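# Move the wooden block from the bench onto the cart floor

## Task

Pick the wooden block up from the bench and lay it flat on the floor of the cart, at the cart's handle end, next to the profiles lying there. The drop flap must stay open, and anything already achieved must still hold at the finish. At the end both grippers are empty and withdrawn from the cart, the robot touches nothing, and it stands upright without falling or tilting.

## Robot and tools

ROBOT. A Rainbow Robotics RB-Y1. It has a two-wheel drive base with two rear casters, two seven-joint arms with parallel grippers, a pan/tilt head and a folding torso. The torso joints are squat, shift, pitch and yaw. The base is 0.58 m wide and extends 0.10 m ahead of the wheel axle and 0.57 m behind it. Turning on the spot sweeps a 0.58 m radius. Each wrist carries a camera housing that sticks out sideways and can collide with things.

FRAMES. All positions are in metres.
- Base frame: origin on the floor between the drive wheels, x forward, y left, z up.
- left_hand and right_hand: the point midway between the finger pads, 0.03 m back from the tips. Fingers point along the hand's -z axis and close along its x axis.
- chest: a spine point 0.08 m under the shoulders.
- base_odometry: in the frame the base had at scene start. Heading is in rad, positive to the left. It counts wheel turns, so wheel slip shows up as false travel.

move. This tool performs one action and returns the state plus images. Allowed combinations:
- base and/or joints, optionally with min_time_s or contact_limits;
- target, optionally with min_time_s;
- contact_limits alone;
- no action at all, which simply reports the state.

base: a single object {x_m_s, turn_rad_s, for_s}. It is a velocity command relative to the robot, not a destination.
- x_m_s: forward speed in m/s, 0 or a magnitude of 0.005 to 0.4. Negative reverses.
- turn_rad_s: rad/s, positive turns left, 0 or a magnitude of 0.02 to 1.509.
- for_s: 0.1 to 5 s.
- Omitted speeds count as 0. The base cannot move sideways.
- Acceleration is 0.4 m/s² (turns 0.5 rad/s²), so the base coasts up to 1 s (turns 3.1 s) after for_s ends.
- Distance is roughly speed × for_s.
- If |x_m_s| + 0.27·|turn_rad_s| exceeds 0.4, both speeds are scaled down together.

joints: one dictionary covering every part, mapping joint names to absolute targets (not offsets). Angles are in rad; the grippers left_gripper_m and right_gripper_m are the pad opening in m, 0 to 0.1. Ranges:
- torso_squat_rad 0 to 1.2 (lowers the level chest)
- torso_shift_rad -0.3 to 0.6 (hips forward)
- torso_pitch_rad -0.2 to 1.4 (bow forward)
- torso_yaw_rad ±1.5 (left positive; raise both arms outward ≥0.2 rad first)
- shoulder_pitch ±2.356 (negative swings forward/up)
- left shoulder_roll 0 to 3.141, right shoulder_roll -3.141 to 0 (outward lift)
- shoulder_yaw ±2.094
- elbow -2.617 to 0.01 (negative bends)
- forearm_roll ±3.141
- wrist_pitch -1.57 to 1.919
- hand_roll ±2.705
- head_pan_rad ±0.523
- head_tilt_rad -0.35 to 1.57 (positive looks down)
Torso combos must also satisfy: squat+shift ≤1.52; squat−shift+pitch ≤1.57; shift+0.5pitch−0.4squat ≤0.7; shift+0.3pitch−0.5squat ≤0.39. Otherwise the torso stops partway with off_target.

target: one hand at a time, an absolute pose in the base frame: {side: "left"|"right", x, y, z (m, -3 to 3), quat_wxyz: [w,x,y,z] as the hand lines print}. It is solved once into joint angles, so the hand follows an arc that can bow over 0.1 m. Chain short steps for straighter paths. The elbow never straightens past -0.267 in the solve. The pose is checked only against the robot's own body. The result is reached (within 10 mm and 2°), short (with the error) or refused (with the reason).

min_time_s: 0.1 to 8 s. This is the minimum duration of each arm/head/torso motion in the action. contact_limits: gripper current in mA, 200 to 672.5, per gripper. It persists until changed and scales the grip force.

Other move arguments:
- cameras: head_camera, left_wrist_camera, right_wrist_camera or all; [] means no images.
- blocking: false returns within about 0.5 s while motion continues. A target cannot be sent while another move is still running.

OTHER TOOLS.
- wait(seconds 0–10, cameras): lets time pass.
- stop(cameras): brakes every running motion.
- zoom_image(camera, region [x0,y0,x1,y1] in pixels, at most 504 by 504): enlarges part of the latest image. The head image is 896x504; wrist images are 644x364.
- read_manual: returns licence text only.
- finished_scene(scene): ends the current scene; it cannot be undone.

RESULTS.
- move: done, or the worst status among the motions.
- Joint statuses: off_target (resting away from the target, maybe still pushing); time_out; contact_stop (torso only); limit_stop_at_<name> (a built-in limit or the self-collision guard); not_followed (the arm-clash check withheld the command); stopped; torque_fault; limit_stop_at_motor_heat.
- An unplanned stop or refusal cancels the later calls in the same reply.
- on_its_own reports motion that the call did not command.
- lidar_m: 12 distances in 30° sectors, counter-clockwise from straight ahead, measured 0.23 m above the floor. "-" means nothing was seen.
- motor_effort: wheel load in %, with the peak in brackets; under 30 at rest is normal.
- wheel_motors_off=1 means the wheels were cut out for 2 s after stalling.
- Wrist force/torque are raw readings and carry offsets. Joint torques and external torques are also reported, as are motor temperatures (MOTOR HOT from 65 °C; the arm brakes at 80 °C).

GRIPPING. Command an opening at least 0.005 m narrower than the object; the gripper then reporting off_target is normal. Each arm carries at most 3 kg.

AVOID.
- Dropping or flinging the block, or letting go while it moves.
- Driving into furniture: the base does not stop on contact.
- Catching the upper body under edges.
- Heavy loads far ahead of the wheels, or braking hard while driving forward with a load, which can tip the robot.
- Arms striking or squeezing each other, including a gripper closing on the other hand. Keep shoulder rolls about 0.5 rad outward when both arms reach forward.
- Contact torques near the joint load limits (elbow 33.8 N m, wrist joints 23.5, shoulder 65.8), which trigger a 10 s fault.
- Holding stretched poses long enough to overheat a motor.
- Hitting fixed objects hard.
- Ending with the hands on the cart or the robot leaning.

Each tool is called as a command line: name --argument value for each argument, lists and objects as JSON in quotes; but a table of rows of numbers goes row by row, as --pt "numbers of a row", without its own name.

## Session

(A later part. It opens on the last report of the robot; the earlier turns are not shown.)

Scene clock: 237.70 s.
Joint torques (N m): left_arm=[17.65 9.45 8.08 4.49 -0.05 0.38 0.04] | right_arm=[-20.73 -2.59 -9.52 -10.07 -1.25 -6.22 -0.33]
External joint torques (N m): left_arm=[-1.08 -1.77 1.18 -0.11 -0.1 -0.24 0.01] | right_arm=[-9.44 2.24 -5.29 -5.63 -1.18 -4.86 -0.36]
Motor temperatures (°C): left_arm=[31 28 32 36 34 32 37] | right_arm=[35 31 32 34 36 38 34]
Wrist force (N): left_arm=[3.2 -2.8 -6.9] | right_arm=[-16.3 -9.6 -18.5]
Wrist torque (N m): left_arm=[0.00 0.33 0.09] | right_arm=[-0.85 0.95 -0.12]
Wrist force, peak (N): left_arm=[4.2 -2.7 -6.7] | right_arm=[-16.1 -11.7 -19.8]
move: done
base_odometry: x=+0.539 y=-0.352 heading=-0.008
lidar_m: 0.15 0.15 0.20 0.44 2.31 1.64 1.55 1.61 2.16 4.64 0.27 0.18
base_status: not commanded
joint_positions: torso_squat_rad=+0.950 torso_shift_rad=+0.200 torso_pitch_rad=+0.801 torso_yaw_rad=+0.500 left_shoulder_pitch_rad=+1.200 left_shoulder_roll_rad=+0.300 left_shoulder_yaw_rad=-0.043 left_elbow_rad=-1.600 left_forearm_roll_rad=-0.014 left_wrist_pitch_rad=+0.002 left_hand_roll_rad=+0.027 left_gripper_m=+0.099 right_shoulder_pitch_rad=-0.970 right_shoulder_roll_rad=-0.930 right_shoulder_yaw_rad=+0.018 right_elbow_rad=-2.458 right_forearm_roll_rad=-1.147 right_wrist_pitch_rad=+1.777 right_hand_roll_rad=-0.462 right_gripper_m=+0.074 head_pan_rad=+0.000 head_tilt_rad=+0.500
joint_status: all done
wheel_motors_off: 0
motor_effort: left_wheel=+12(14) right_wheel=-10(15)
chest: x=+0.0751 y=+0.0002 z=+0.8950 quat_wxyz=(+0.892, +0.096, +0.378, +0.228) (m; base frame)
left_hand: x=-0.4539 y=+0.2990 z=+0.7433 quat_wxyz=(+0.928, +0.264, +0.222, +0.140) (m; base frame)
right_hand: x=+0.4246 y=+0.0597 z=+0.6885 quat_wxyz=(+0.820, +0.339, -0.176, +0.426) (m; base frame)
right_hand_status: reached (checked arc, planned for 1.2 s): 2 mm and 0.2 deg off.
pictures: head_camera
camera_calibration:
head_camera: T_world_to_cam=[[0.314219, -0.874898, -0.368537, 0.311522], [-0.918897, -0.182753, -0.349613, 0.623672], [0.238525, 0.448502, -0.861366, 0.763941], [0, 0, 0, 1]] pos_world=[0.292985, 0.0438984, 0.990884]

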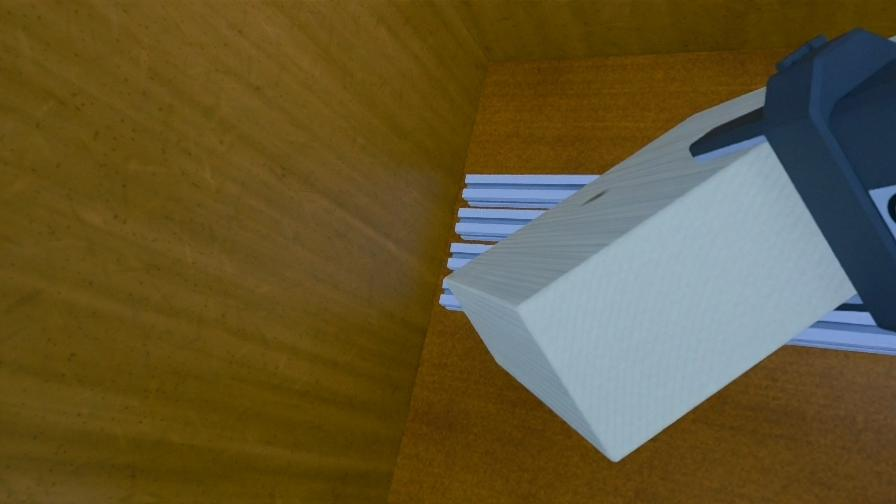

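move --target '{"side":"right","x":0.42,"y":0.0,"z":0.75,"quat_wxyz":[0.8192,0.3397,-0.1773,0.4264]}' --min_time_s 1.2 --cameras '[]'

move --joints '{"torso_yaw_rad":0.0,"head_pan_rad":0.3,"head_tilt_rad":0.6}' --min_time_s 1.5 --cameras '["head_camera"]'

Scene clock: 241.83 s.
Joint torques (N m): left_arm=[17.29 9.59 7.73 4.58 -0.04 0.41 0.03] | right_arm=[-18.87 -6.17 -9.89 -3.79 -0.3 -6.43 -0.1]
External joint torques (N m): left_arm=[-1.43 -1.63 0.83 -0.02 -0.09 -0.21 0.01] | right_arm=[-8.43 0.87 -6 -2.14 -0.4 -5.06 -0.14]
Motor temperatures (°C): left_arm=[31 28 32 36 34 32 37] | right_arm=[35 31 32 33 36 38 34]
Wrist force (N): left_arm=[2.9 -2.8 -6.3] | right_arm=[-16.2 -10.1 -18.9]
Wrist torque (N m): left_arm=[-0.03 0.26 0.05] | right_arm=[-0.81 1.00 -0.12]
Wrist force, peak (N): left_arm=[3.7 -3.4 -6.8] | right_arm=[-16.5 -9.3 -20.4]
move: done
base_odometry: x=+0.539 y=-0.352 heading=-0.008
lidar_m: 0.16 0.16 0.20 0.45 2.30 1.62 1.55 1.61 2.14 4.65 0.27 0.17
base_status: not commanded
joint_positions: torso_squat_rad=+0.950 torso_shift_rad=+0.200 torso_pitch_rad=+0.801 torso_yaw_rad=+0.500 left_shoulder_pitch_rad=+1.200 left_shoulder_roll_rad=+0.300 left_shoulder_yaw_rad=-0.043 left_elbow_rad=-1.600 left_forearm_roll_rad=-0.014 left_wrist_pitch_rad=+0.002 left_hand_roll_rad=+0.027 left_gripper_m=+0.099 right_shoulder_pitch_rad=-1.074 right_shoulder_roll_rad=-1.052 right_shoulder_yaw_rad=-0.246 right_elbow_rad=-2.534 right_forearm_roll_rad=-1.517 right_wrist_pitch_rad=+1.920 right_hand_roll_rad=-0.609 right_gripper_m=+0.074 head_pan_rad=+0.000 head_tilt_rad=+0.500
joint_status: all done
wheel_motors_off: 0
motor_effort: left_wheel=+12(13) right_wheel=-11(13)
chest: x=+0.0751 y=+0.0001 z=+0.8950 quat_wxyz=(+0.892, +0.096, +0.378, +0.228) (m; base frame)
left_hand: x=-0.4539 y=+0.2990 z=+0.7433 quat_wxyz=(+0.928, +0.264, +0.222, +0.140) (m; base frame)
right_hand: x=+0.4196 y=-0.0001 z=+0.7489 quat_wxyz=(+0.820, +0.339, -0.176, +0.427) (m; base frame)
right_hand_status: reached (checked arc, planned for 1.2 s): 1 mm and 0.2 deg off.
pictures: none
No camera images: "cameras" was empty.

Scene clock: 243.63 s.
Joint torques (N m): left_arm=[20.26 4.13 3.41 5.21 -0.03 0.57 -0.16] | right_arm=[-17.66 -9.76 -11.04 -2.55 0.39 -3.8 -0.14]
External joint torques (N m): left_arm=[-1.64 -0.98 0.55 -0.09 -0.04 -0.14 -0.18] | right_arm=[-8.47 0.59 -5.18 -1.59 0.12 -2.98 -0.16]
Motor temperatures (°C): left_arm=[31 28 32 36 34 32 37] | right_arm=[35 31 32 33 36 38 34]
Wrist force (N): left_arm=[2.9 0.0 -7.8] | right_arm=[-10.9 -4.6 -24.5]
Wrist torque (N m): left_arm=[-0.27 0.31 0.03] | right_arm=[-0.33 0.61 -0.08]
Wrist force, peak (N): left_arm=[3.7 -0.3 -7.9] | right_arm=[-14.7 -9.0 -21.9]
move: done
base_odometry: x=+0.539 y=-0.352 heading=-0.008
lidar_m: 0.15 0.16 0.21 0.44 2.31 1.64 1.55 1.61 2.14 4.65 0.28 0.18
base_status: not commanded
joint_positions: torso_squat_rad=+0.950 torso_shift_rad=+0.200 torso_pitch_rad=+0.801 torso_yaw_rad=+0.000 left_shoulder_pitch_rad=+1.200 left_shoulder_roll_rad=+0.300 left_shoulder_yaw_rad=-0.043 left_elbow_rad=-1.600 left_forearm_roll_rad=-0.014 left_wrist_pitch_rad=+0.002 left_hand_roll_rad=+0.027 left_gripper_m=+0.099 right_shoulder_pitch_rad=-1.074 right_shoulder_roll_rad=-1.052 right_shoulder_yaw_rad=-0.246 right_elbow_rad=-2.534 right_forearm_roll_rad=-1.517 right_wrist_pitch_rad=+1.920 right_hand_roll_rad=-0.609 right_gripper_m=+0.074 head_pan_rad=+0.300 head_tilt_rad=+0.600
joint_status: all done
wheel_motors_off: 0
motor_effort: left_wheel=+11(13) right_wheel=-9(13)
chest: x=+0.0751 y=+0.0001 z=+0.8950 quat_wxyz=(+0.921, +0.000, +0.390, +0.000) (m; base frame)
left_hand: x=-0.3321 y=+0.3867 z=+0.6177 quat_wxyz=(+0.970, +0.129, +0.194, -0.063) (m; base frame)
right_hand: x=+0.3902 y=-0.1652 z=+0.7794 quat_wxyz=(+0.928, +0.153, -0.153, +0.303) (m; base frame)
pictures: head_camera
camera_calibration:
head_camera: T_world_to_cam=[[0.184145, -0.954345, -0.235193, 0.195492], [-0.963345, -0.127747, -0.235896, 0.517386], [0.195081, 0.270011, -0.942888, 0.859774], [0, 0, 0, 1]] pos_world=[0.294697, 0.0205124, 0.978698]

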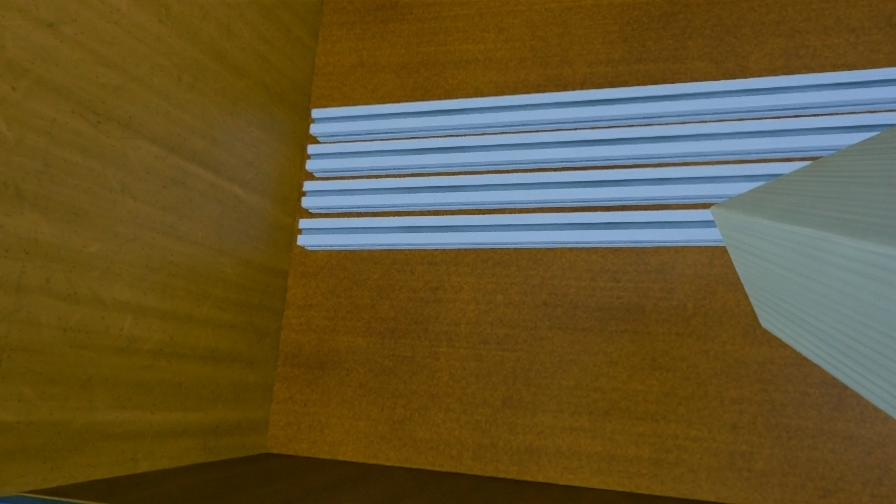

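move --base '{"x_m_s":-0.1,"for_s":0.6}' --cameras '[]'

move --base '{"turn_rad_s":0.15,"for_s":0.6}' --cameras '["head_camera"]'

Scene clock: 248.47 s.
Joint torques (N m): left_arm=[20.09 3.9 3.57 5.29 -0.12 0.61 0.02] | right_arm=[-16.42 -9.73 -11.1 -1.96 0.75 -3.65 -0.06]
External joint torques (N m): left_arm=[-1.82 -1.21 0.71 -0.01 -0.14 -0.09 0] | right_arm=[-7.22 0.62 -5.25 -1 0.47 -2.82 -0.08]
Motor temperatures (°C): left_arm=[31 28 32 36 34 32 37] | right_arm=[35 31 32 33 36 38 34]
Wrist force (N): left_arm=[3.2 -0.4 -7.3] | right_arm=[-10.9 -4.4 -24.6]
Wrist torque (N m): left_arm=[-0.10 0.31 0.07] | right_arm=[-0.38 0.59 -0.09]
Wrist force, peak (N): left_arm=[3.2 -0.4 -8.2] | right_arm=[-10.9 -4.1 -26.0]
move: done
base_odometry: x=+0.479 y=-0.351 heading=-0.009
lidar_m: 0.21 0.21 0.29 1.71 2.23 1.57 1.48 1.55 2.06 4.96 0.36 0.23
base_status: done (sent for 0.6 of 0.6 s)
joint_positions: torso_squat_rad=+0.950 torso_shift_rad=+0.200 torso_pitch_rad=+0.801 torso_yaw_rad=+0.000 left_shoulder_pitch_rad=+1.200 left_shoulder_roll_rad=+0.300 left_shoulder_yaw_rad=-0.043 left_elbow_rad=-1.600 left_forearm_roll_rad=-0.014 left_wrist_pitch_rad=+0.002 left_hand_roll_rad=+0.027 left_gripper_m=+0.099 right_shoulder_pitch_rad=-1.074 right_shoulder_roll_rad=-1.052 right_shoulder_yaw_rad=-0.246 right_elbow_rad=-2.534 right_forearm_roll_rad=-1.517 right_wrist_pitch_rad=+1.920 right_hand_roll_rad=-0.609 right_gripper_m=+0.074 head_pan_rad=+0.300 head_tilt_rad=+0.600
joint_status: not commanded
wheel_motors_off: 0
motor_effort: left_wheel=-7(18) right_wheel=+5(31)
chest: x=+0.0751 y=+0.0000 z=+0.8950 quat_wxyz=(+0.921, +0.000, +0.390, +0.000) (m; base frame)
left_hand: x=-0.3321 y=+0.3867 z=+0.6177 quat_wxyz=(+0.970, +0.129, +0.194, -0.063) (m; base frame)
right_hand: x=+0.3902 y=-0.1652 z=+0.7794 quat_wxyz=(+0.928, +0.153, -0.153, +0.304) (m; base frame)
pictures: none
No camera images: "cameras" was empty.

Scene clock: 249.73 s.
Joint torques (N m): left_arm=[20.46 3.67 3.77 5.2 -0.12 0.48 0.05] | right_arm=[-16.19 -9.67 -10.96 -1.93 0.64 -3.63 -0.17]
External joint torques (N m): left_arm=[-1.44 -1.44 0.9 -0.1 -0.14 -0.22 0.02] | right_arm=[-6.99 0.67 -5.1 -0.97 0.37 -2.81 -0.19]
Motor temperatures (°C): left_arm=[32 28 32 36 34 32 37] | right_arm=[35 31 32 33 36 38 34]
Wrist force (N): left_arm=[3.4 -0.6 -7.4] | right_arm=[-10.7 -3.7 -24.2]
Wrist torque (N m): left_arm=[-0.18 0.35 0.08] | right_arm=[-0.44 0.65 -0.10]
Wrist force, peak (N): left_arm=[3.9 0.2 -7.7] | right_arm=[-11.3 -4.4 -24.8]
move: done
base_odometry: x=+0.479 y=-0.351 heading=+0.080
lidar_m: 0.20 0.23 0.31 4.93 2.03 1.52 1.47 1.60 2.26 3.56 0.32 0.23
base_status: done (sent for 0.6 of 0.6 s)
joint_positions: torso_squat_rad=+0.950 torso_shift_rad=+0.200 torso_pitch_rad=+0.801 torso_yaw_rad=+0.000 left_shoulder_pitch_rad=+1.200 left_shoulder_roll_rad=+0.300 left_shoulder_yaw_rad=-0.043 left_elbow_rad=-1.600 left_forearm_roll_rad=-0.014 left_wrist_pitch_rad=+0.002 left_hand_roll_rad=+0.027 left_gripper_m=+0.099 right_shoulder_pitch_rad=-1.074 right_shoulder_roll_rad=-1.052 right_shoulder_yaw_rad=-0.246 right_elbow_rad=-2.534 right_forearm_roll_rad=-1.517 right_wrist_pitch_rad=+1.920 right_hand_roll_rad=-0.609 right_gripper_m=+0.074 head_pan_rad=+0.300 head_tilt_rad=+0.600
joint_status: not commanded
wheel_motors_off: 0
motor_effort: left_wheel=-19(30) right_wheel=+8(27)
chest: x=+0.0751 y=+0.0000 z=+0.8950 quat_wxyz=(+0.921, +0.000, +0.390, +0.000) (m; base frame)
left_hand: x=-0.3321 y=+0.3867 z=+0.6177 quat_wxyz=(+0.970, +0.129, +0.194, -0.063) (m; base frame)
right_hand: x=+0.3902 y=-0.1652 z=+0.7794 quat_wxyz=(+0.928, +0.153, -0.153, +0.304) (m; base frame)
pictures: head_camera
camera_calibration:
head_camera: T_world_to_cam=[[0.184166, -0.954313, -0.235307, 0.195596], [-0.963339, -0.127735, -0.235928, 0.517416], [0.195093, 0.270131, -0.942851, 0.859732], [0, 0, 0, 1]] pos_world=[0.294697, 0.0205121, 0.978697]

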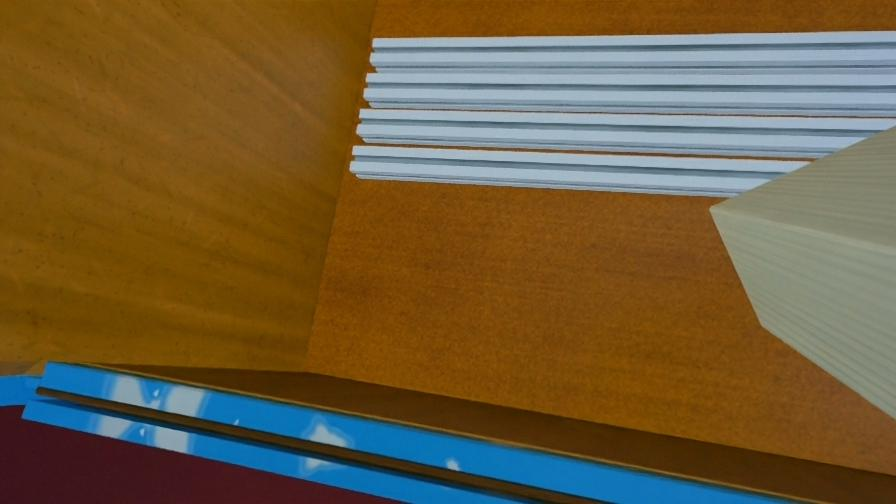

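move --target '{"side":"right","x":0.415,"y":0.05,"z":0.66,"quat_wxyz":[0.8192,0.3397,-0.1773,0.4264]}' --min_time_s 1.5 --cameras '[]'

move --target '{"side":"right","x":0.415,"y":0.11,"z":0.57,"quat_wxyz":[0.8192,0.3397,-0.1773,0.4264]}' --min_time_s 1.5 --cameras '["head_camera"]'

Scene clock: 253.73 s.
Joint torques (N m): left_arm=[20.43 4.09 3.27 5.22 -0.04 0.47 -0.05] | right_arm=[-22.35 3.51 -8.28 -15.08 -3.32 -5.11 -0.06]
External joint torques (N m): left_arm=[-1.47 -1.02 0.41 -0.08 -0.06 -0.23 -0.07] | right_arm=[-9.29 5.58 -3.6 -7.58 -2.77 -3.94 -0.09]
Motor temperatures (°C): left_arm=[32 28 32 36 34 32 37] | right_arm=[35 31 32 33 36 38 34]
Wrist force (N): left_arm=[3.1 0.6 -7.5] | right_arm=[-15.7 -9.9 -19.0]
Wrist torque (N m): left_arm=[-0.33 0.26 0.07] | right_arm=[-0.85 0.93 -0.13]
Wrist force, peak (N): left_arm=[4.1 -0.4 -7.8] | right_arm=[-15.6 -11.5 -21.4]
move: done
base_odometry: x=+0.479 y=-0.351 heading=+0.080
lidar_m: 0.21 0.22 0.30 4.95 2.02 1.54 1.49 1.61 2.25 3.57 0.33 0.23
base_status: not commanded
joint_positions: torso_squat_rad=+0.950 torso_shift_rad=+0.200 torso_pitch_rad=+0.801 torso_yaw_rad=+0.000 left_shoulder_pitch_rad=+1.200 left_shoulder_roll_rad=+0.300 left_shoulder_yaw_rad=-0.043 left_elbow_rad=-1.600 left_forearm_roll_rad=-0.014 left_wrist_pitch_rad=+0.002 left_hand_roll_rad=+0.027 left_gripper_m=+0.099 right_shoulder_pitch_rad=-1.107 right_shoulder_roll_rad=-0.497 right_shoulder_yaw_rad=+0.335 right_elbow_rad=-2.058 right_forearm_roll_rad=-1.012 right_wrist_pitch_rad=+1.485 right_hand_roll_rad=-0.039 right_gripper_m=+0.074 head_pan_rad=+0.300 head_tilt_rad=+0.600
joint_status: all done
wheel_motors_off: 0
motor_effort: left_wheel=-18(20) right_wheel=+7(9)
chest: x=+0.0751 y=+0.0001 z=+0.8950 quat_wxyz=(+0.921, +0.000, +0.390, +0.000) (m; base frame)
left_hand: x=-0.3321 y=+0.3867 z=+0.6177 quat_wxyz=(+0.970, +0.129, +0.194, -0.063) (m; base frame)
right_hand: x=+0.4145 y=+0.0489 z=+0.6583 quat_wxyz=(+0.821, +0.339, -0.175, +0.426) (m; base frame)
right_hand_status: reached (checked arc, planned for 1.5 s): 2 mm and 0.3 deg off.
pictures: none
No camera images: "cameras" was empty.

Scene clock: 255.57 s.
Joint torques (N m): left_arm=[20.34 3.76 3.5 5.35 -0.04 0.53 -0.06] | right_arm=[-20.19 9.38 -5.86 -18.29 -3.88 -4.54 0.18]
External joint torques (N m): left_arm=[-1.57 -1.35 0.64 0.04 -0.05 -0.17 -0.09] | right_arm=[-6.94 8.09 -2.43 -9.39 -3.22 -3.51 0.14]
Motor temperatures (°C): left_arm=[32 28 32 36 34 32 37] | right_arm=[35 31 32 33 36 38 34]
Wrist force (N): left_arm=[3.5 -0.6 -7.0] | right_arm=[-16.2 -9.7 -19.5]
Wrist torque (N m): left_arm=[-0.14 0.35 0.05] | right_arm=[-0.79 0.97 -0.12]
Wrist force, peak (N): left_arm=[3.4 -0.2 -8.0] | right_arm=[-16.6 -10.8 -20.2]
move: done
base_odometry: x=+0.479 y=-0.351 heading=+0.080
lidar_m: 0.21 0.22 0.30 4.95 2.04 1.54 1.49 1.59 2.26 3.57 0.32 0.22
base_status: not commanded
joint_positions: torso_squat_rad=+0.950 torso_shift_rad=+0.200 torso_pitch_rad=+0.801 torso_yaw_rad=+0.000 left_shoulder_pitch_rad=+1.200 left_shoulder_roll_rad=+0.300 left_shoulder_yaw_rad=-0.043 left_elbow_rad=-1.600 left_forearm_roll_rad=-0.014 left_wrist_pitch_rad=+0.002 left_hand_roll_rad=+0.027 left_gripper_m=+0.099 right_shoulder_pitch_rad=-1.085 right_shoulder_roll_rad=-0.328 right_shoulder_yaw_rad=+0.479 right_elbow_rad=-1.729 right_forearm_roll_rad=-0.843 right_wrist_pitch_rad=+1.247 right_hand_roll_rad=+0.138 right_gripper_m=+0.074 head_pan_rad=+0.300 head_tilt_rad=+0.600
joint_status: all done
wheel_motors_off: 0
motor_effort: left_wheel=-19(20) right_wheel=+8(9)
chest: x=+0.0751 y=+0.0001 z=+0.8950 quat_wxyz=(+0.921, +0.000, +0.390, +0.000) (m; base frame)
left_hand: x=-0.3321 y=+0.3867 z=+0.6177 quat_wxyz=(+0.970, +0.129, +0.194, -0.063) (m; base frame)
right_hand: x=+0.4141 y=+0.1080 z=+0.5685 quat_wxyz=(+0.821, +0.338, -0.176, +0.426) (m; base frame)
right_hand_status: reached (checked arc, planned for 1.5 s): 3 mm and 0.4 deg off.
pictures: head_camera
camera_calibration:
head_camera: T_world_to_cam=[[0.184196, -0.954361, -0.235088, 0.19547], [-0.963334, -0.127818, -0.235901, 0.517402], [0.195086, 0.26992, -0.942913, 0.859771], [0, 0, 0, 1]] pos_world=[0.294697, 0.0206124, 0.978698]

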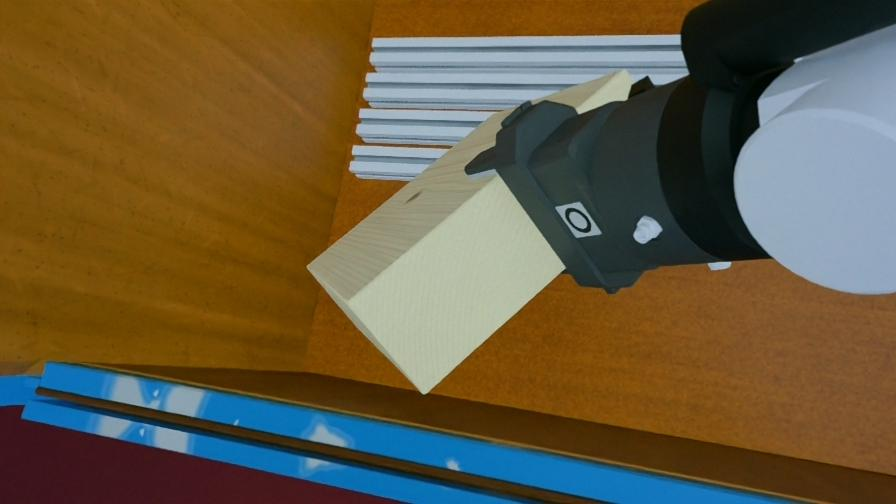

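move --target '{"side":"right","x":0.412,"y":0.11,"z":0.546,"quat_wxyz":[0.8192,0.3397,-0.1773,0.4264]}' --min_time_s 1.0 --cameras '["head_camera"]'

move --target '{"side":"right","x":0.44,"y":0.11,"z":0.546,"quat_wxyz":[0.8192,0.3397,-0.1773,0.4264]}' --min_time_s 1.5 --cameras '["head_camera"]'

Scene clock: 258.63 s.
Joint torques (N m): left_arm=[20.58 3.92 3.46 5.29 0.01 0.49 0.04] | right_arm=[-19.9 10.05 -5.17 -18.44 -4.07 -4.34 0.25]
External joint torques (N m): left_arm=[-1.32 -1.19 0.6 -0.02 -0.01 -0.21 0.02] | right_arm=[-6.94 8.54 -1.95 -9.43 -3.38 -3.37 0.22]
Motor temperatures (°C): left_arm=[32 28 32 36 34 32 37] | right_arm=[35 31 32 33 36 38 34]
Wrist force (N): left_arm=[3.8 -0.4 -7.0] | right_arm=[-16.0 -10.0 -19.1]
Wrist torque (N m): left_arm=[-0.19 0.36 0.04] | right_arm=[-0.82 0.95 -0.13]
Wrist force, peak (N): left_arm=[4.1 -1.0 -7.9] | right_arm=[-16.5 -10.2 -19.9]
move: done
base_odometry: x=+0.479 y=-0.351 heading=+0.080
lidar_m: 0.20 0.22 0.30 4.92 2.03 1.53 1.49 1.58 2.26 3.57 0.33 0.22
base_status: not commanded
joint_positions: torso_squat_rad=+0.950 torso_shift_rad=+0.200 torso_pitch_rad=+0.801 torso_yaw_rad=+0.000 left_shoulder_pitch_rad=+1.200 left_shoulder_roll_rad=+0.300 left_shoulder_yaw_rad=-0.043 left_elbow_rad=-1.600 left_forearm_roll_rad=-0.014 left_wrist_pitch_rad=+0.002 left_hand_roll_rad=+0.027 left_gripper_m=+0.099 right_shoulder_pitch_rad=-1.062 right_shoulder_roll_rad=-0.316 right_shoulder_yaw_rad=+0.490 right_elbow_rad=-1.657 right_forearm_roll_rad=-0.844 right_wrist_pitch_rad=+1.184 right_hand_roll_rad=+0.201 right_gripper_m=+0.074 head_pan_rad=+0.300 head_tilt_rad=+0.600
joint_status: all done
wheel_motors_off: 0
motor_effort: left_wheel=-18(19) right_wheel=+6(9)
chest: x=+0.0751 y=+0.0001 z=+0.8950 quat_wxyz=(+0.921, +0.000, +0.390, +0.000) (m; base frame)
left_hand: x=-0.3321 y=+0.3867 z=+0.6177 quat_wxyz=(+0.970, +0.129, +0.194, -0.063) (m; base frame)
right_hand: x=+0.4117 y=+0.1084 z=+0.5440 quat_wxyz=(+0.821, +0.338, -0.175, +0.426) (m; base frame)
right_hand_status: reached (checked arc, planned for 1.0 s): 3 mm and 0.3 deg off.
pictures: head_camera
camera_calibration:
head_camera: T_world_to_cam=[[0.184196, -0.954361, -0.235088, 0.19547], [-0.963334, -0.127818, -0.235901, 0.517402], [0.195086, 0.26992, -0.942913, 0.859771], [0, 0, 0, 1]] pos_world=[0.294697, 0.0206124, 0.978698]

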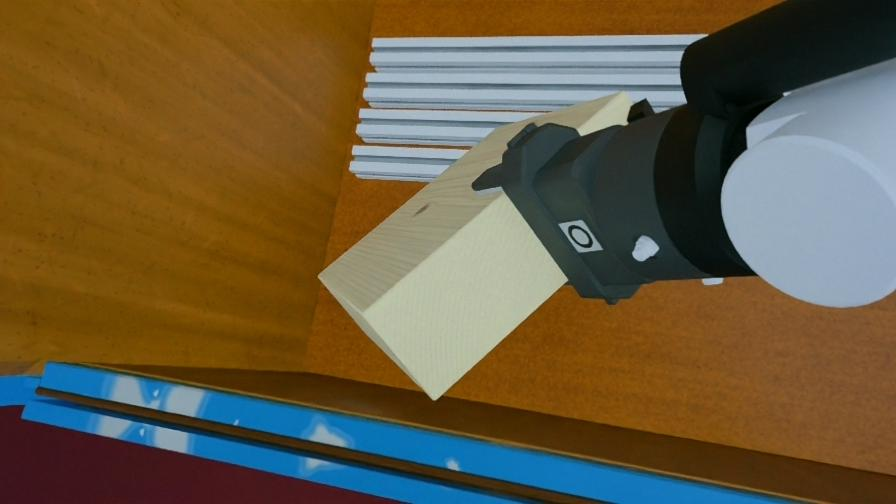

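Scene clock: 260.47 s.
Joint torques (N m): left_arm=[20.37 3.99 3.28 5.3 -0.05 0.53 -0.03] | right_arm=[-24.4 9.1 -8.58 -17.83 -4.6 -3.89 0.33]
External joint torques (N m): left_arm=[-1.53 -1.12 0.42 0 -0.06 -0.17 -0.05] | right_arm=[-9.94 8.14 -5.1 -8.92 -3.85 -2.97 0.3]
Motor temperatures (°C): left_arm=[32 28 31 36 34 32 37] | right_arm=[35 31 32 33 36 38 34]
Wrist force (N): left_arm=[3.6 -0.3 -7.5] | right_arm=[-16.0 -9.9 -19.2]
Wrist torque (N m): left_arm=[-0.21 0.36 0.03] | right_arm=[-0.83 0.96 -0.13]
Wrist force, peak (N): left_arm=[3.5 0.1 -8.0] | right_arm=[-16.1 -10.7 -20.0]
move: done
base_odometry: x=+0.479 y=-0.351 heading=+0.080
lidar_m: 0.21 0.22 0.30 4.95 2.03 1.53 1.49 1.58 2.27 3.57 0.32 0.22
base_status: not commanded
joint_positions: torso_squat_rad=+0.950 torso_shift_rad=+0.200 torso_pitch_rad=+0.801 torso_yaw_rad=+0.000 left_shoulder_pitch_rad=+1.200 left_shoulder_roll_rad=+0.300 left_shoulder_yaw_rad=-0.043 left_elbow_rad=-1.600 left_forearm_roll_rad=-0.014 left_wrist_pitch_rad=+0.002 left_hand_roll_rad=+0.027 left_gripper_m=+0.099 right_shoulder_pitch_rad=-1.141 right_shoulder_roll_rad=-0.309 right_shoulder_yaw_rad=+0.456 right_elbow_rad=-1.541 right_forearm_roll_rad=-0.896 right_wrist_pitch_rad=+1.180 right_hand_roll_rad=+0.257 right_gripper_m=+0.074 head_pan_rad=+0.300 head_tilt_rad=+0.600
joint_status: all done
wheel_motors_off: 0
motor_effort: left_wheel=-18(19) right_wheel=+6(9)
chest: x=+0.0751 y=+0.0001 z=+0.8950 quat_wxyz=(+0.921, +0.000, +0.390, +0.000) (m; base frame)
left_hand: x=-0.3321 y=+0.3867 z=+0.6177 quat_wxyz=(+0.970, +0.129, +0.194, -0.063) (m; base frame)
right_hand: x=+0.4392 y=+0.1083 z=+0.5437 quat_wxyz=(+0.821, +0.338, -0.175, +0.426) (m; base frame)
right_hand_status: reached (checked arc, planned for 1.5 s): 3 mm and 0.4 deg off.
pictures: head_camera
camera_calibration:
head_camera: T_world_to_cam=[[0.184196, -0.954361, -0.235088, 0.19547], [-0.963334, -0.127818, -0.235901, 0.517402], [0.195086, 0.26992, -0.942913, 0.859771], [0, 0, 0, 1]] pos_world=[0.294697, 0.0206124, 0.978698]

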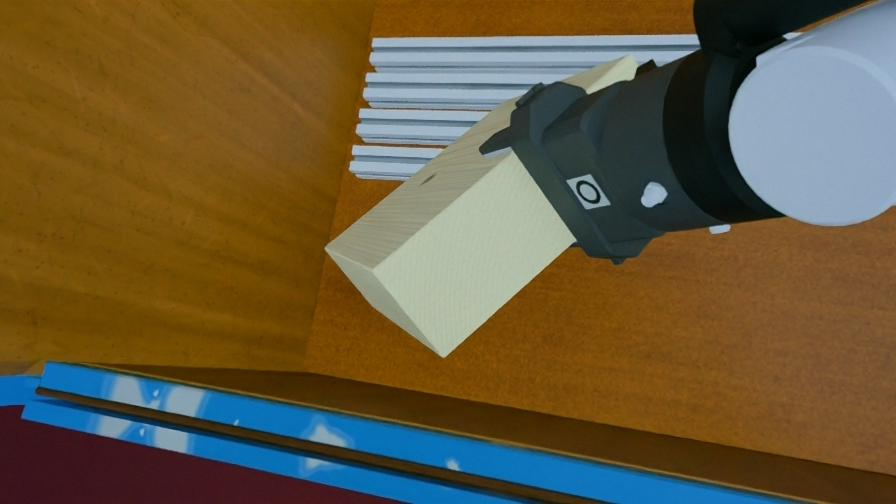

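move --target '{"side":"right","x":0.415,"y":0.11,"z":0.546,"quat_wxyz":[0.8192,0.3397,-0.1773,0.4264]}' --min_time_s 0.8 --cameras '[]'

move --target '{"side":"right","x":0.415,"y":0.11,"z":0.53,"quat_wxyz":[0.8192,0.3397,-0.1773,0.4264]}' --min_time_s 1.0 --cameras '["head_camera"]'

move --target '{"side":"right","x":0.415,"y":0.11,"z":0.515,"quat_wxyz":[0.8192,0.3397,-0.1773,0.4264]}' --min_time_s 1.0 --cameras '["head_camera"]'

Scene clock: 263.83 s.
Joint torques (N m): left_arm=[20.04 3.75 3.48 5.13 -0.02 0.54 0.01] | right_arm=[-20.44 6.41 -5.32 -19.39 -4.17 -4.14 -0.17]
External joint torques (N m): left_arm=[-1.86 -1.36 0.62 -0.17 -0.04 -0.16 -0.02] | right_arm=[-7.32 4.95 -2.08 -10.39 -3.46 -3.17 -0.21]
Motor temperatures (°C): left_arm=[32 28 31 36 34 32 37] | right_arm=[35 31 32 33 36 38 34]
Wrist force (N): left_arm=[3.3 -0.6 -7.2] | right_arm=[-15.7 -9.3 -19.4]
Wrist torque (N m): left_arm=[-0.14 0.31 0.08] | right_arm=[-0.84 1.02 -0.11]
Wrist force, peak (N): left_arm=[3.8 0.2 -8.0] | right_arm=[-17.2 -10.1 -20.1]
move: done
base_odometry: x=+0.479 y=-0.351 heading=+0.080
lidar_m: 0.20 0.21 0.31 4.93 2.03 1.53 1.48 1.58 2.25 3.56 0.33 0.23
base_status: not commanded
joint_positions: torso_squat_rad=+0.950 torso_shift_rad=+0.200 torso_pitch_rad=+0.801 torso_yaw_rad=+0.000 left_shoulder_pitch_rad=+1.200 left_shoulder_roll_rad=+0.300 left_shoulder_yaw_rad=-0.043 left_elbow_rad=-1.600 left_forearm_roll_rad=-0.014 left_wrist_pitch_rad=+0.002 left_hand_roll_rad=+0.027 left_gripper_m=+0.099 right_shoulder_pitch_rad=-1.071 right_shoulder_roll_rad=-0.315 right_shoulder_yaw_rad=+0.486 right_elbow_rad=-1.644 right_forearm_roll_rad=-0.850 right_wrist_pitch_rad=+1.183 right_hand_roll_rad=+0.207 right_gripper_m=+0.074 head_pan_rad=+0.300 head_tilt_rad=+0.600
joint_status: all done
wheel_motors_off: 0
motor_effort: left_wheel=-19(20) right_wheel=+8(9)
chest: x=+0.0751 y=+0.0001 z=+0.8950 quat_wxyz=(+0.921, +0.000, +0.390, +0.000) (m; base frame)
left_hand: x=-0.3321 y=+0.3867 z=+0.6177 quat_wxyz=(+0.970, +0.129, +0.194, -0.063) (m; base frame)
right_hand: x=+0.4145 y=+0.1087 z=+0.5440 quat_wxyz=(+0.820, +0.339, -0.175, +0.426) (m; base frame)
right_hand_status: reached (checked arc, planned for 0.8 s): 2 mm and 0.3 deg off.
pictures: none
No camera images: "cameras" was empty.

Scene clock: 265.17 s.
Joint torques (N m): left_arm=[20.48 3.67 3.5 5.14 -0.04 0.49 0.08] | right_arm=[-19.96 10.09 -4.82 -18.23 -4.49 -4.08 0.33]
External joint torques (N m): left_arm=[-1.43 -1.44 0.65 -0.16 -0.05 -0.21 0.06] | right_arm=[-6.92 8.54 -1.71 -9.2 -3.76 -3.16 0.3]
Motor temperatures (°C): left_arm=[32 28 31 36 34 32 37] | right_arm=[35 31 32 33 36 38 34]
Wrist force (N): left_arm=[2.8 -0.4 -7.2] | right_arm=[-15.9 -9.5 -19.1]
Wrist torque (N m): left_arm=[-0.21 0.23 0.08] | right_arm=[-0.88 0.98 -0.13]
Wrist force, peak (N): left_arm=[3.6 -0.2 -8.2] | right_arm=[-16.6 -10.4 -19.7]
move: done
base_odometry: x=+0.479 y=-0.351 heading=+0.080
lidar_m: 0.21 0.22 0.30 4.94 2.04 1.54 1.49 1.59 2.26 3.58 0.33 0.23
base_status: not commanded
joint_positions: torso_squat_rad=+0.950 torso_shift_rad=+0.200 torso_pitch_rad=+0.801 torso_yaw_rad=+0.000 left_shoulder_pitch_rad=+1.200 left_shoulder_roll_rad=+0.300 left_shoulder_yaw_rad=-0.043 left_elbow_rad=-1.600 left_forearm_roll_rad=-0.014 left_wrist_pitch_rad=+0.002 left_hand_roll_rad=+0.027 left_gripper_m=+0.099 right_shoulder_pitch_rad=-1.063 right_shoulder_roll_rad=-0.306 right_shoulder_yaw_rad=+0.491 right_elbow_rad=-1.588 right_forearm_roll_rad=-0.856 right_wrist_pitch_rad=+1.142 right_hand_roll_rad=+0.253 right_gripper_m=+0.074 head_pan_rad=+0.300 head_tilt_rad=+0.600
joint_status: all done
wheel_motors_off: 0
motor_effort: left_wheel=-19(19) right_wheel=+7(9)
chest: x=+0.0751 y=+0.0001 z=+0.8950 quat_wxyz=(+0.921, +0.000, +0.390, +0.000) (m; base frame)
left_hand: x=-0.3321 y=+0.3867 z=+0.6177 quat_wxyz=(+0.970, +0.129, +0.194, -0.063) (m; base frame)
right_hand: x=+0.4147 y=+0.1083 z=+0.5280 quat_wxyz=(+0.821, +0.338, -0.175, +0.426) (m; base frame)
right_hand_status: reached (checked arc, planned for 1.0 s): 3 mm and 0.3 deg off.
pictures: head_camera
camera_calibration:
head_camera: T_world_to_cam=[[0.184196, -0.954361, -0.235088, 0.19547], [-0.963334, -0.127818, -0.235901, 0.517402], [0.195086, 0.26992, -0.942913, 0.859771], [0, 0, 0, 1]] pos_world=[0.294697, 0.0206124, 0.978698]

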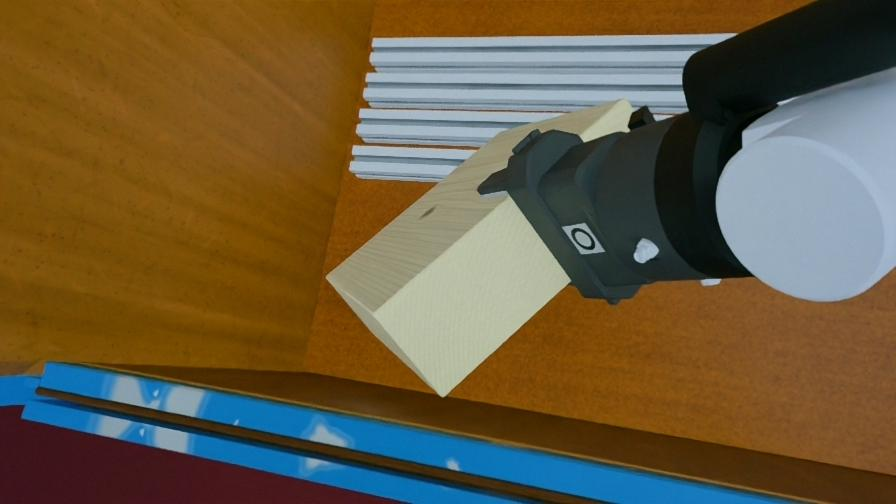

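Scene clock: 266.50 s.
Joint torques (N m): left_arm=[20.1 3.9 3.56 5.08 -0.05 0.48 0.1] | right_arm=[-19.17 10.25 -4.52 -17.59 -4.46 -3.87 0.3]
External joint torques (N m): left_arm=[-1.8 -1.21 0.7 -0.22 -0.07 -0.22 0.08] | right_arm=[-6.24 8.61 -1.54 -8.56 -3.73 -2.99 0.26]
Motor temperatures (°C): left_arm=[32 28 31 36 34 32 37] | right_arm=[35 31 32 33 36 38 34]
Wrist force (N): left_arm=[3.3 -0.2 -7.9] | right_arm=[-15.8 -8.8 -18.6]
Wrist torque (N m): left_arm=[-0.22 0.32 0.11] | right_arm=[-0.78 0.89 -0.10]
Wrist force, peak (N): left_arm=[4.0 -0.8 -8.3] | right_arm=[-16.5 -10.3 -19.6]
move: done
base_odometry: x=+0.479 y=-0.351 heading=+0.080
lidar_m: 0.21 0.22 0.31 4.94 2.04 1.53 1.49 1.59 2.24 3.57 0.32 0.22
base_status: not commanded
joint_positions: torso_squat_rad=+0.950 torso_shift_rad=+0.200 torso_pitch_rad=+0.801 torso_yaw_rad=+0.000 left_shoulder_pitch_rad=+1.200 left_shoulder_roll_rad=+0.300 left_shoulder_yaw_rad=-0.043 left_elbow_rad=-1.600 left_forearm_roll_rad=-0.014 left_wrist_pitch_rad=+0.002 left_hand_roll_rad=+0.027 left_gripper_m=+0.099 right_shoulder_pitch_rad=-1.057 right_shoulder_roll_rad=-0.298 right_shoulder_yaw_rad=+0.494 right_elbow_rad=-1.538 right_forearm_roll_rad=-0.861 right_wrist_pitch_rad=+1.105 right_hand_roll_rad=+0.293 right_gripper_m=+0.074 head_pan_rad=+0.300 head_tilt_rad=+0.600
joint_status: all done
wheel_motors_off: 0
motor_effort: left_wheel=-19(20) right_wheel=+8(10)
chest: x=+0.0751 y=+0.0001 z=+0.8950 quat_wxyz=(+0.921, +0.000, +0.390, +0.000) (m; base frame)
left_hand: x=-0.3321 y=+0.3867 z=+0.6177 quat_wxyz=(+0.970, +0.129, +0.194, -0.063) (m; base frame)
right_hand: x=+0.4141 y=+0.1077 z=+0.5135 quat_wxyz=(+0.821, +0.337, -0.176, +0.426) (m; base frame)
right_hand_status: reached (checked arc, planned for 1.0 s): 3 mm and 0.4 deg off.
pictures: head_camera
camera_calibration:
head_camera: T_world_to_cam=[[0.184196, -0.954361, -0.235088, 0.19547], [-0.963334, -0.127818, -0.235901, 0.517402], [0.195086, 0.26992, -0.942913, 0.859771], [0, 0, 0, 1]] pos_world=[0.294697, 0.0206124, 0.978698]

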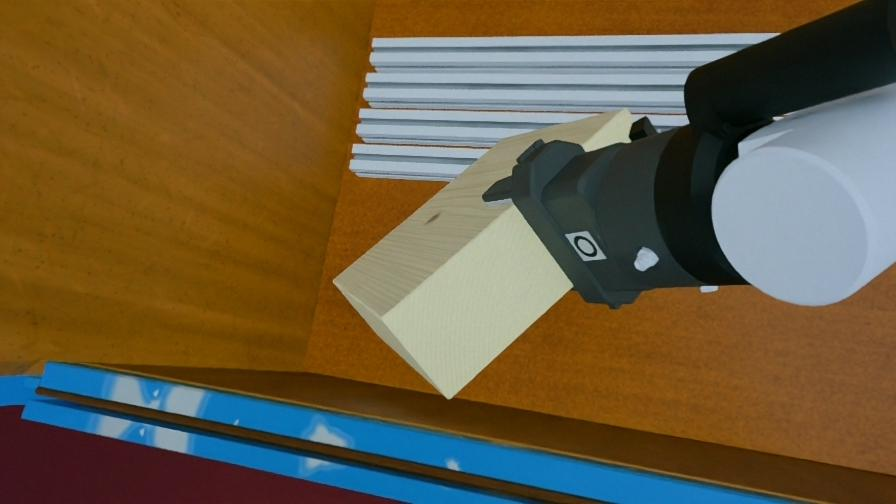

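move --target '{"side":"right","x":0.415,"y":0.11,"z":0.5,"quat_wxyz":[0.8192,0.3397,-0.1773,0.4264]}' --min_time_s 1.0 --cameras '["head_camera"]'

move --target '{"side":"right","x":0.415,"y":0.11,"z":0.485,"quat_wxyz":[0.8192,0.3397,-0.1773,0.4264]}' --min_time_s 1.0 --cameras '["head_camera"]'

Scene clock: 269.53 s.
Joint torques (N m): left_arm=[20.38 3.9 3.53 5.23 0.01 0.59 0.03] | right_arm=[-18.64 8.05 -3.64 -14.41 -3.25 -2.81 -0.44]
External joint torques (N m): left_arm=[-1.52 -1.21 0.67 -0.07 -0.01 -0.11 0.01] | right_arm=[-5.69 6.29 -0.79 -5.41 -2.49 -1.98 -0.47]
Motor temperatures (°C): left_arm=[32 28 31 36 34 32 37] | right_arm=[35 31 32 33 36 38 34]
Wrist force (N): left_arm=[3.2 0.2 -7.2] | right_arm=[-13.3 -4.3 -10.8]
Wrist torque (N m): left_arm=[-0.27 0.28 0.08] | right_arm=[-1.04 0.45 0.30]
Wrist force, peak (N): left_arm=[4.1 -0.4 -8.3] | right_arm=[-17.1 -9.2 -17.7]
move: done
base_odometry: x=+0.479 y=-0.351 heading=+0.080
lidar_m: 0.21 0.22 0.29 4.94 2.03 1.53 1.48 1.60 2.25 3.57 0.33 0.23
base_status: not commanded
joint_positions: torso_squat_rad=+0.950 torso_shift_rad=+0.200 torso_pitch_rad=+0.800 torso_yaw_rad=+0.000 left_shoulder_pitch_rad=+1.200 left_shoulder_roll_rad=+0.300 left_shoulder_yaw_rad=-0.043 left_elbow_rad=-1.600 left_forearm_roll_rad=-0.014 left_wrist_pitch_rad=+0.002 left_hand_roll_rad=+0.027 left_gripper_m=+0.099 right_shoulder_pitch_rad=-1.058 right_shoulder_roll_rad=-0.285 right_shoulder_yaw_rad=+0.495 right_elbow_rad=-1.470 right_forearm_roll_rad=-0.877 right_wrist_pitch_rad=+1.064 right_hand_roll_rad=+0.346 right_gripper_m=+0.074 head_pan_rad=+0.300 head_tilt_rad=+0.600
joint_status: all done
wheel_motors_off: 0
motor_effort: left_wheel=-18(20) right_wheel=+7(9)
chest: x=+0.0750 y=+0.0001 z=+0.8951 quat_wxyz=(+0.921, +0.000, +0.390, +0.000) (m; base frame)
left_hand: x=-0.3321 y=+0.3867 z=+0.6176 quat_wxyz=(+0.970, +0.129, +0.194, -0.063) (m; base frame)
right_hand: x=+0.4147 y=+0.1088 z=+0.4989 quat_wxyz=(+0.820, +0.339, -0.176, +0.426) (m; base frame)
right_hand_status: reached (checked arc, planned for 1.0 s): 2 mm and 0.2 deg off.
pictures: head_camera
camera_calibration:
head_camera: T_world_to_cam=[[0.184282, -0.954357, -0.235038, 0.195455], [-0.963256, -0.127825, -0.236219, 0.517521], [0.195394, 0.269932, -0.942846, 0.859747], [0, 0, 0, 1]] pos_world=[0.294497, 0.0206123, 0.978797]

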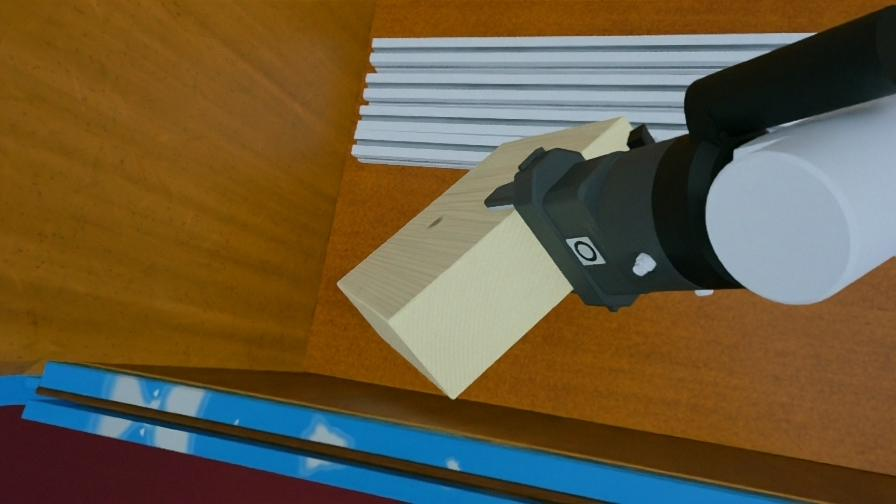

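Scene clock: 270.87 s.
Joint torques (N m): left_arm=[19.93 3.65 3.43 5.21 -0.02 0.6 0.05] | right_arm=[-2.52 4.48 0.65 3.54 -2.18 3.49 -2.17]
External joint torques (N m): left_arm=[-1.96 -1.47 0.57 -0.07 -0.03 -0.1 0.02] | right_arm=[10.55 2.61 3.38 12.51 -1.42 4.28 -2.2]
Motor temperatures (°C): left_arm=[32 28 31 36 34 32 37] | right_arm=[35 31 32 33 36 38 34]
Wrist force (N): left_arm=[3.2 -0.4 -8.0] | right_arm=[6.3 8.2 28.1]
Wrist torque (N m): left_arm=[-0.17 0.29 0.04] | right_arm=[-4.06 -1.54 2.42]
Wrist force, peak (N): left_arm=[3.4 -0.3 -8.4] | right_arm=[1.0 19.9 32.6]
move: done
base_odometry: x=+0.479 y=-0.351 heading=+0.080
lidar_m: 0.21 0.23 0.33 4.94 2.03 1.53 1.49 1.60 2.26 3.56 0.33 0.23
base_status: not commanded
joint_positions: torso_squat_rad=+0.950 torso_shift_rad=+0.200 torso_pitch_rad=+0.799 torso_yaw_rad=+0.000 left_shoulder_pitch_rad=+1.200 left_shoulder_roll_rad=+0.300 left_shoulder_yaw_rad=-0.043 left_elbow_rad=-1.600 left_forearm_roll_rad=-0.014 left_wrist_pitch_rad=+0.002 left_hand_roll_rad=+0.027 left_gripper_m=+0.099 right_shoulder_pitch_rad=-1.064 right_shoulder_roll_rad=-0.271 right_shoulder_yaw_rad=+0.495 right_elbow_rad=-1.408 right_forearm_roll_rad=-0.893 right_wrist_pitch_rad=+1.023 right_hand_roll_rad=+0.398 right_gripper_m=+0.074 head_pan_rad=+0.300 head_tilt_rad=+0.600
joint_status: all done
wheel_motors_off: 0
motor_effort: left_wheel=-18(19) right_wheel=+11(11)
chest: x=+0.0744 y=+0.0000 z=+0.8954 quat_wxyz=(+0.921, +0.000, +0.389, +0.000) (m; base frame)
left_hand: x=-0.3322 y=+0.3867 z=+0.6173 quat_wxyz=(+0.971, +0.129, +0.193, -0.063) (m; base frame)
right_hand: x=+0.4169 y=+0.1107 z=+0.4881 quat_wxyz=(+0.818, +0.339, -0.181, +0.428) (m; base frame)
right_hand_status: reached (checked arc, planned for 1.0 s): 4 mm and 0.5 deg off.
pictures: head_camera
camera_calibration:
head_camera: T_world_to_cam=[[0.184487, -0.954388, -0.23475, 0.195335], [-0.962871, -0.127612, -0.237896, 0.518544], [0.197088, 0.269923, -0.942496, 0.85982], [0, 0, 0, 1]] pos_world=[0.293794, 0.0205129, 0.979591]

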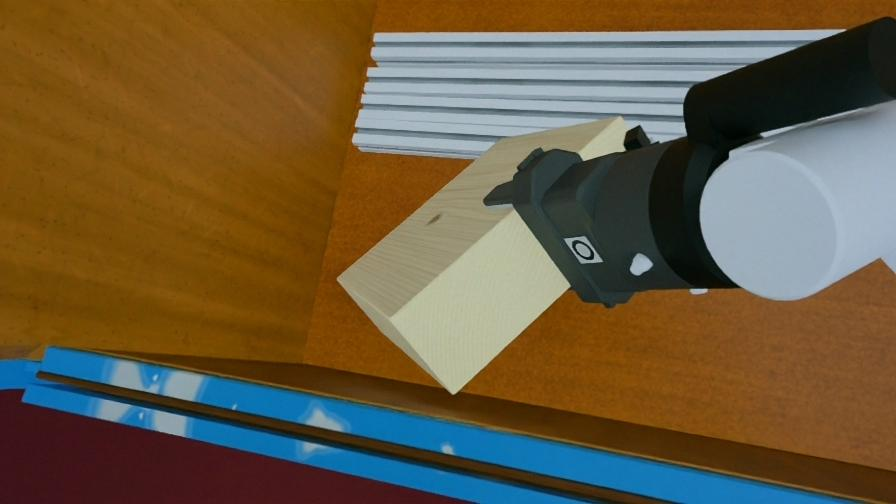

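move --target '{"side":"right","x":0.425,"y":0.11,"z":0.495,"quat_wxyz":[0.7327,0.304,-0.2334,0.562]}' --min_time_s 1.5 --cameras '["head_camera"]'

move --target '{"side":"right","x":0.425,"y":0.11,"z":0.478,"quat_wxyz":[0.7327,0.304,-0.2334,0.562]}' --min_time_s 1.0 --cameras '["head_camera"]'

Scene clock: 277.43 s.
Joint torques (N m): left_arm=[20.29 3.89 3.5 5.29 0 0.57 0.05] | right_arm=[-24.67 5.57 -6.29 -19.45 -4.08 -4.54 0.39]
External joint torques (N m): left_arm=[-1.62 -1.22 0.64 -0.01 -0.02 -0.13 0.02] | right_arm=[-10.94 4.44 -2.73 -10.68 -3.37 -3.69 0.35]
Motor temperatures (°C): left_arm=[32 28 31 36 34 32 37] | right_arm=[35 30 32 33 36 38 34]
Wrist force (N): left_arm=[3.1 -0.4 -7.3] | right_arm=[-19.8 -2.3 -19.0]
Wrist torque (N m): left_arm=[-0.19 0.26 0.06] | right_arm=[-0.23 1.23 -0.31]
Wrist force, peak (N): left_arm=[3.4 -0.2 -8.2] | right_arm=[0.9 10.2 28.2]
move: done
base_odometry: x=+0.479 y=-0.351 heading=+0.080
lidar_m: 0.22 0.23 0.32 4.94 2.04 1.54 1.49 1.58 2.26 3.56 0.34 0.24
base_status: not commanded
joint_positions: torso_squat_rad=+0.950 torso_shift_rad=+0.200 torso_pitch_rad=+0.801 torso_yaw_rad=+0.000 left_shoulder_pitch_rad=+1.200 left_shoulder_roll_rad=+0.300 left_shoulder_yaw_rad=-0.043 left_elbow_rad=-1.600 left_forearm_roll_rad=-0.014 left_wrist_pitch_rad=+0.002 left_hand_roll_rad=+0.027 left_gripper_m=+0.099 right_shoulder_pitch_rad=-1.116 right_shoulder_roll_rad=-0.327 right_shoulder_yaw_rad=+0.559 right_elbow_rad=-1.405 right_forearm_roll_rad=-0.939 right_wrist_pitch_rad=+0.999 right_hand_roll_rad=+0.676 right_gripper_m=+0.074 head_pan_rad=+0.300 head_tilt_rad=+0.600
joint_status: all done
wheel_motors_off: 0
motor_effort: left_wheel=-20(20) right_wheel=+9(11)
chest: x=+0.0751 y=+0.0001 z=+0.8950 quat_wxyz=(+0.921, +0.000, +0.390, +0.000) (m; base frame)
left_hand: x=-0.3321 y=+0.3867 z=+0.6176 quat_wxyz=(+0.970, +0.129, +0.194, -0.063) (m; base frame)
right_hand: x=+0.4240 y=+0.1083 z=+0.4916 quat_wxyz=(+0.737, +0.300, -0.230, +0.560) (m; base frame)
right_hand_status: reached (checked arc, planned for 1.5 s): 4 mm and 0.8 deg off.
pictures: head_camera
camera_calibration:
head_camera: T_world_to_cam=[[0.184126, -0.954403, -0.234973, 0.195302], [-0.963308, -0.127726, -0.236059, 0.517438], [0.195284, 0.269816, -0.942902, 0.859751], [0, 0, 0, 1]] pos_world=[0.294597, 0.0205128, 0.978697]

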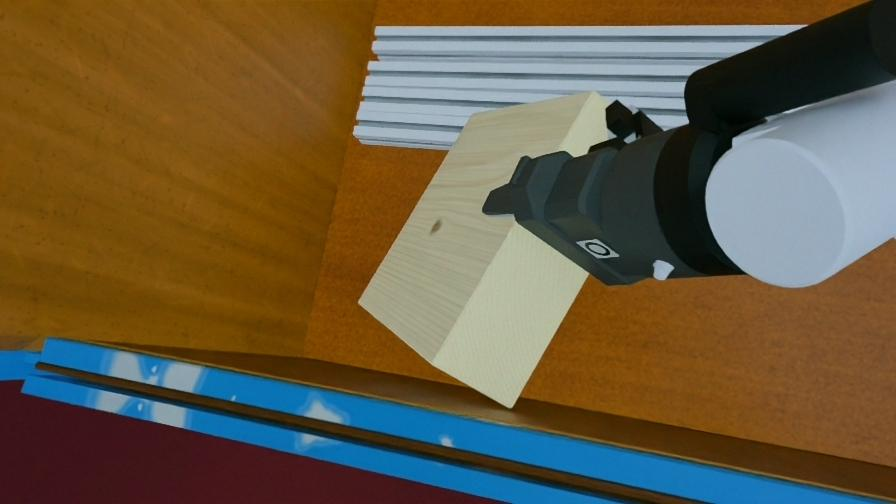

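Scene clock: 278.77 s.
Joint torques (N m): left_arm=[20.17 3.99 3.53 5.24 0.03 0.51 0.01] | right_arm=[-23.61 9.79 -7.97 -17.88 -4.44 -3.66 0.31]
External joint torques (N m): left_arm=[-1.73 -1.12 0.68 -0.06 0.01 -0.19 -0.01] | right_arm=[-9.85 8.58 -4.6 -9.2 -3.7 -2.89 0.28]
Motor temperatures (°C): left_arm=[32 28 31 36 34 32 37] | right_arm=[35 30 32 33 36 38 34]
Wrist force (N): left_arm=[2.5 -0.8 -6.7] | right_arm=[-19.4 -5.0 -17.9]
Wrist torque (N m): left_arm=[-0.14 0.23 0.08] | right_arm=[-0.11 1.15 -0.17]
Wrist force, peak (N): left_arm=[3.8 -0.9 -7.9] | right_arm=[-20.5 -2.8 -18.7]
move: done
base_odometry: x=+0.479 y=-0.351 heading=+0.080
lidar_m: 0.22 0.23 0.32 4.96 2.03 1.53 1.49 1.59 2.25 3.57 0.32 0.23
base_status: not commanded
joint_positions: torso_squat_rad=+0.950 torso_shift_rad=+0.200 torso_pitch_rad=+0.801 torso_yaw_rad=+0.000 left_shoulder_pitch_rad=+1.200 left_shoulder_roll_rad=+0.300 left_shoulder_yaw_rad=-0.043 left_elbow_rad=-1.600 left_forearm_roll_rad=-0.014 left_wrist_pitch_rad=+0.002 left_hand_roll_rad=+0.027 left_gripper_m=+0.099 right_shoulder_pitch_rad=-1.121 right_shoulder_roll_rad=-0.310 right_shoulder_yaw_rad=+0.558 right_elbow_rad=-1.325 right_forearm_roll_rad=-0.972 right_wrist_pitch_rad=+0.959 right_hand_roll_rad=+0.751 right_gripper_m=+0.074 head_pan_rad=+0.300 head_tilt_rad=+0.600
joint_status: all done
wheel_motors_off: 0
motor_effort: left_wheel=-19(20) right_wheel=+9(10)
chest: x=+0.0751 y=+0.0001 z=+0.8950 quat_wxyz=(+0.921, +0.000, +0.390, +0.000) (m; base frame)
left_hand: x=-0.3321 y=+0.3867 z=+0.6176 quat_wxyz=(+0.970, +0.129, +0.194, -0.063) (m; base frame)
right_hand: x=+0.4241 y=+0.1080 z=+0.4757 quat_wxyz=(+0.734, +0.303, -0.231, +0.562) (m; base frame)
right_hand_status: reached (checked arc, planned for 1.0 s): 3 mm and 0.4 deg off.
pictures: head_camera
camera_calibration:
head_camera: T_world_to_cam=[[0.184143, -0.954378, -0.235063, 0.19548], [-0.963306, -0.127721, -0.236071, 0.517462], [0.195279, 0.269908, -0.942876, 0.859698], [0, 0, 0, 1]] pos_world=[0.294597, 0.0206127, 0.978697]

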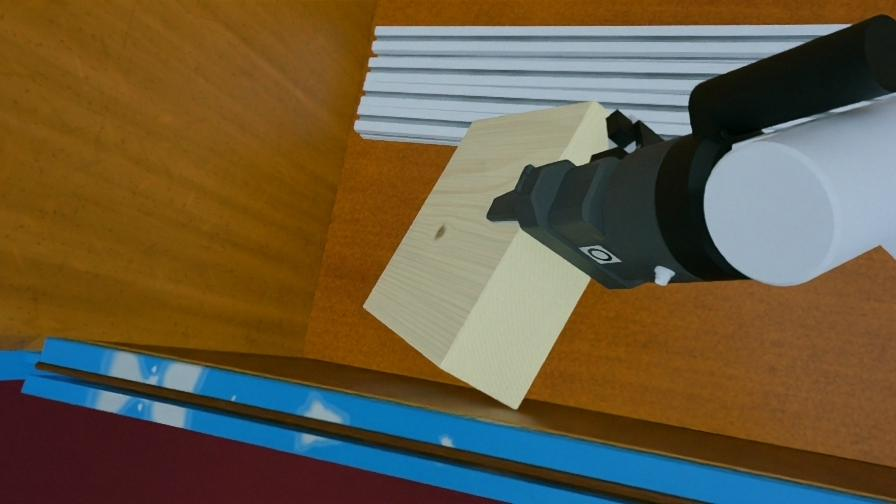

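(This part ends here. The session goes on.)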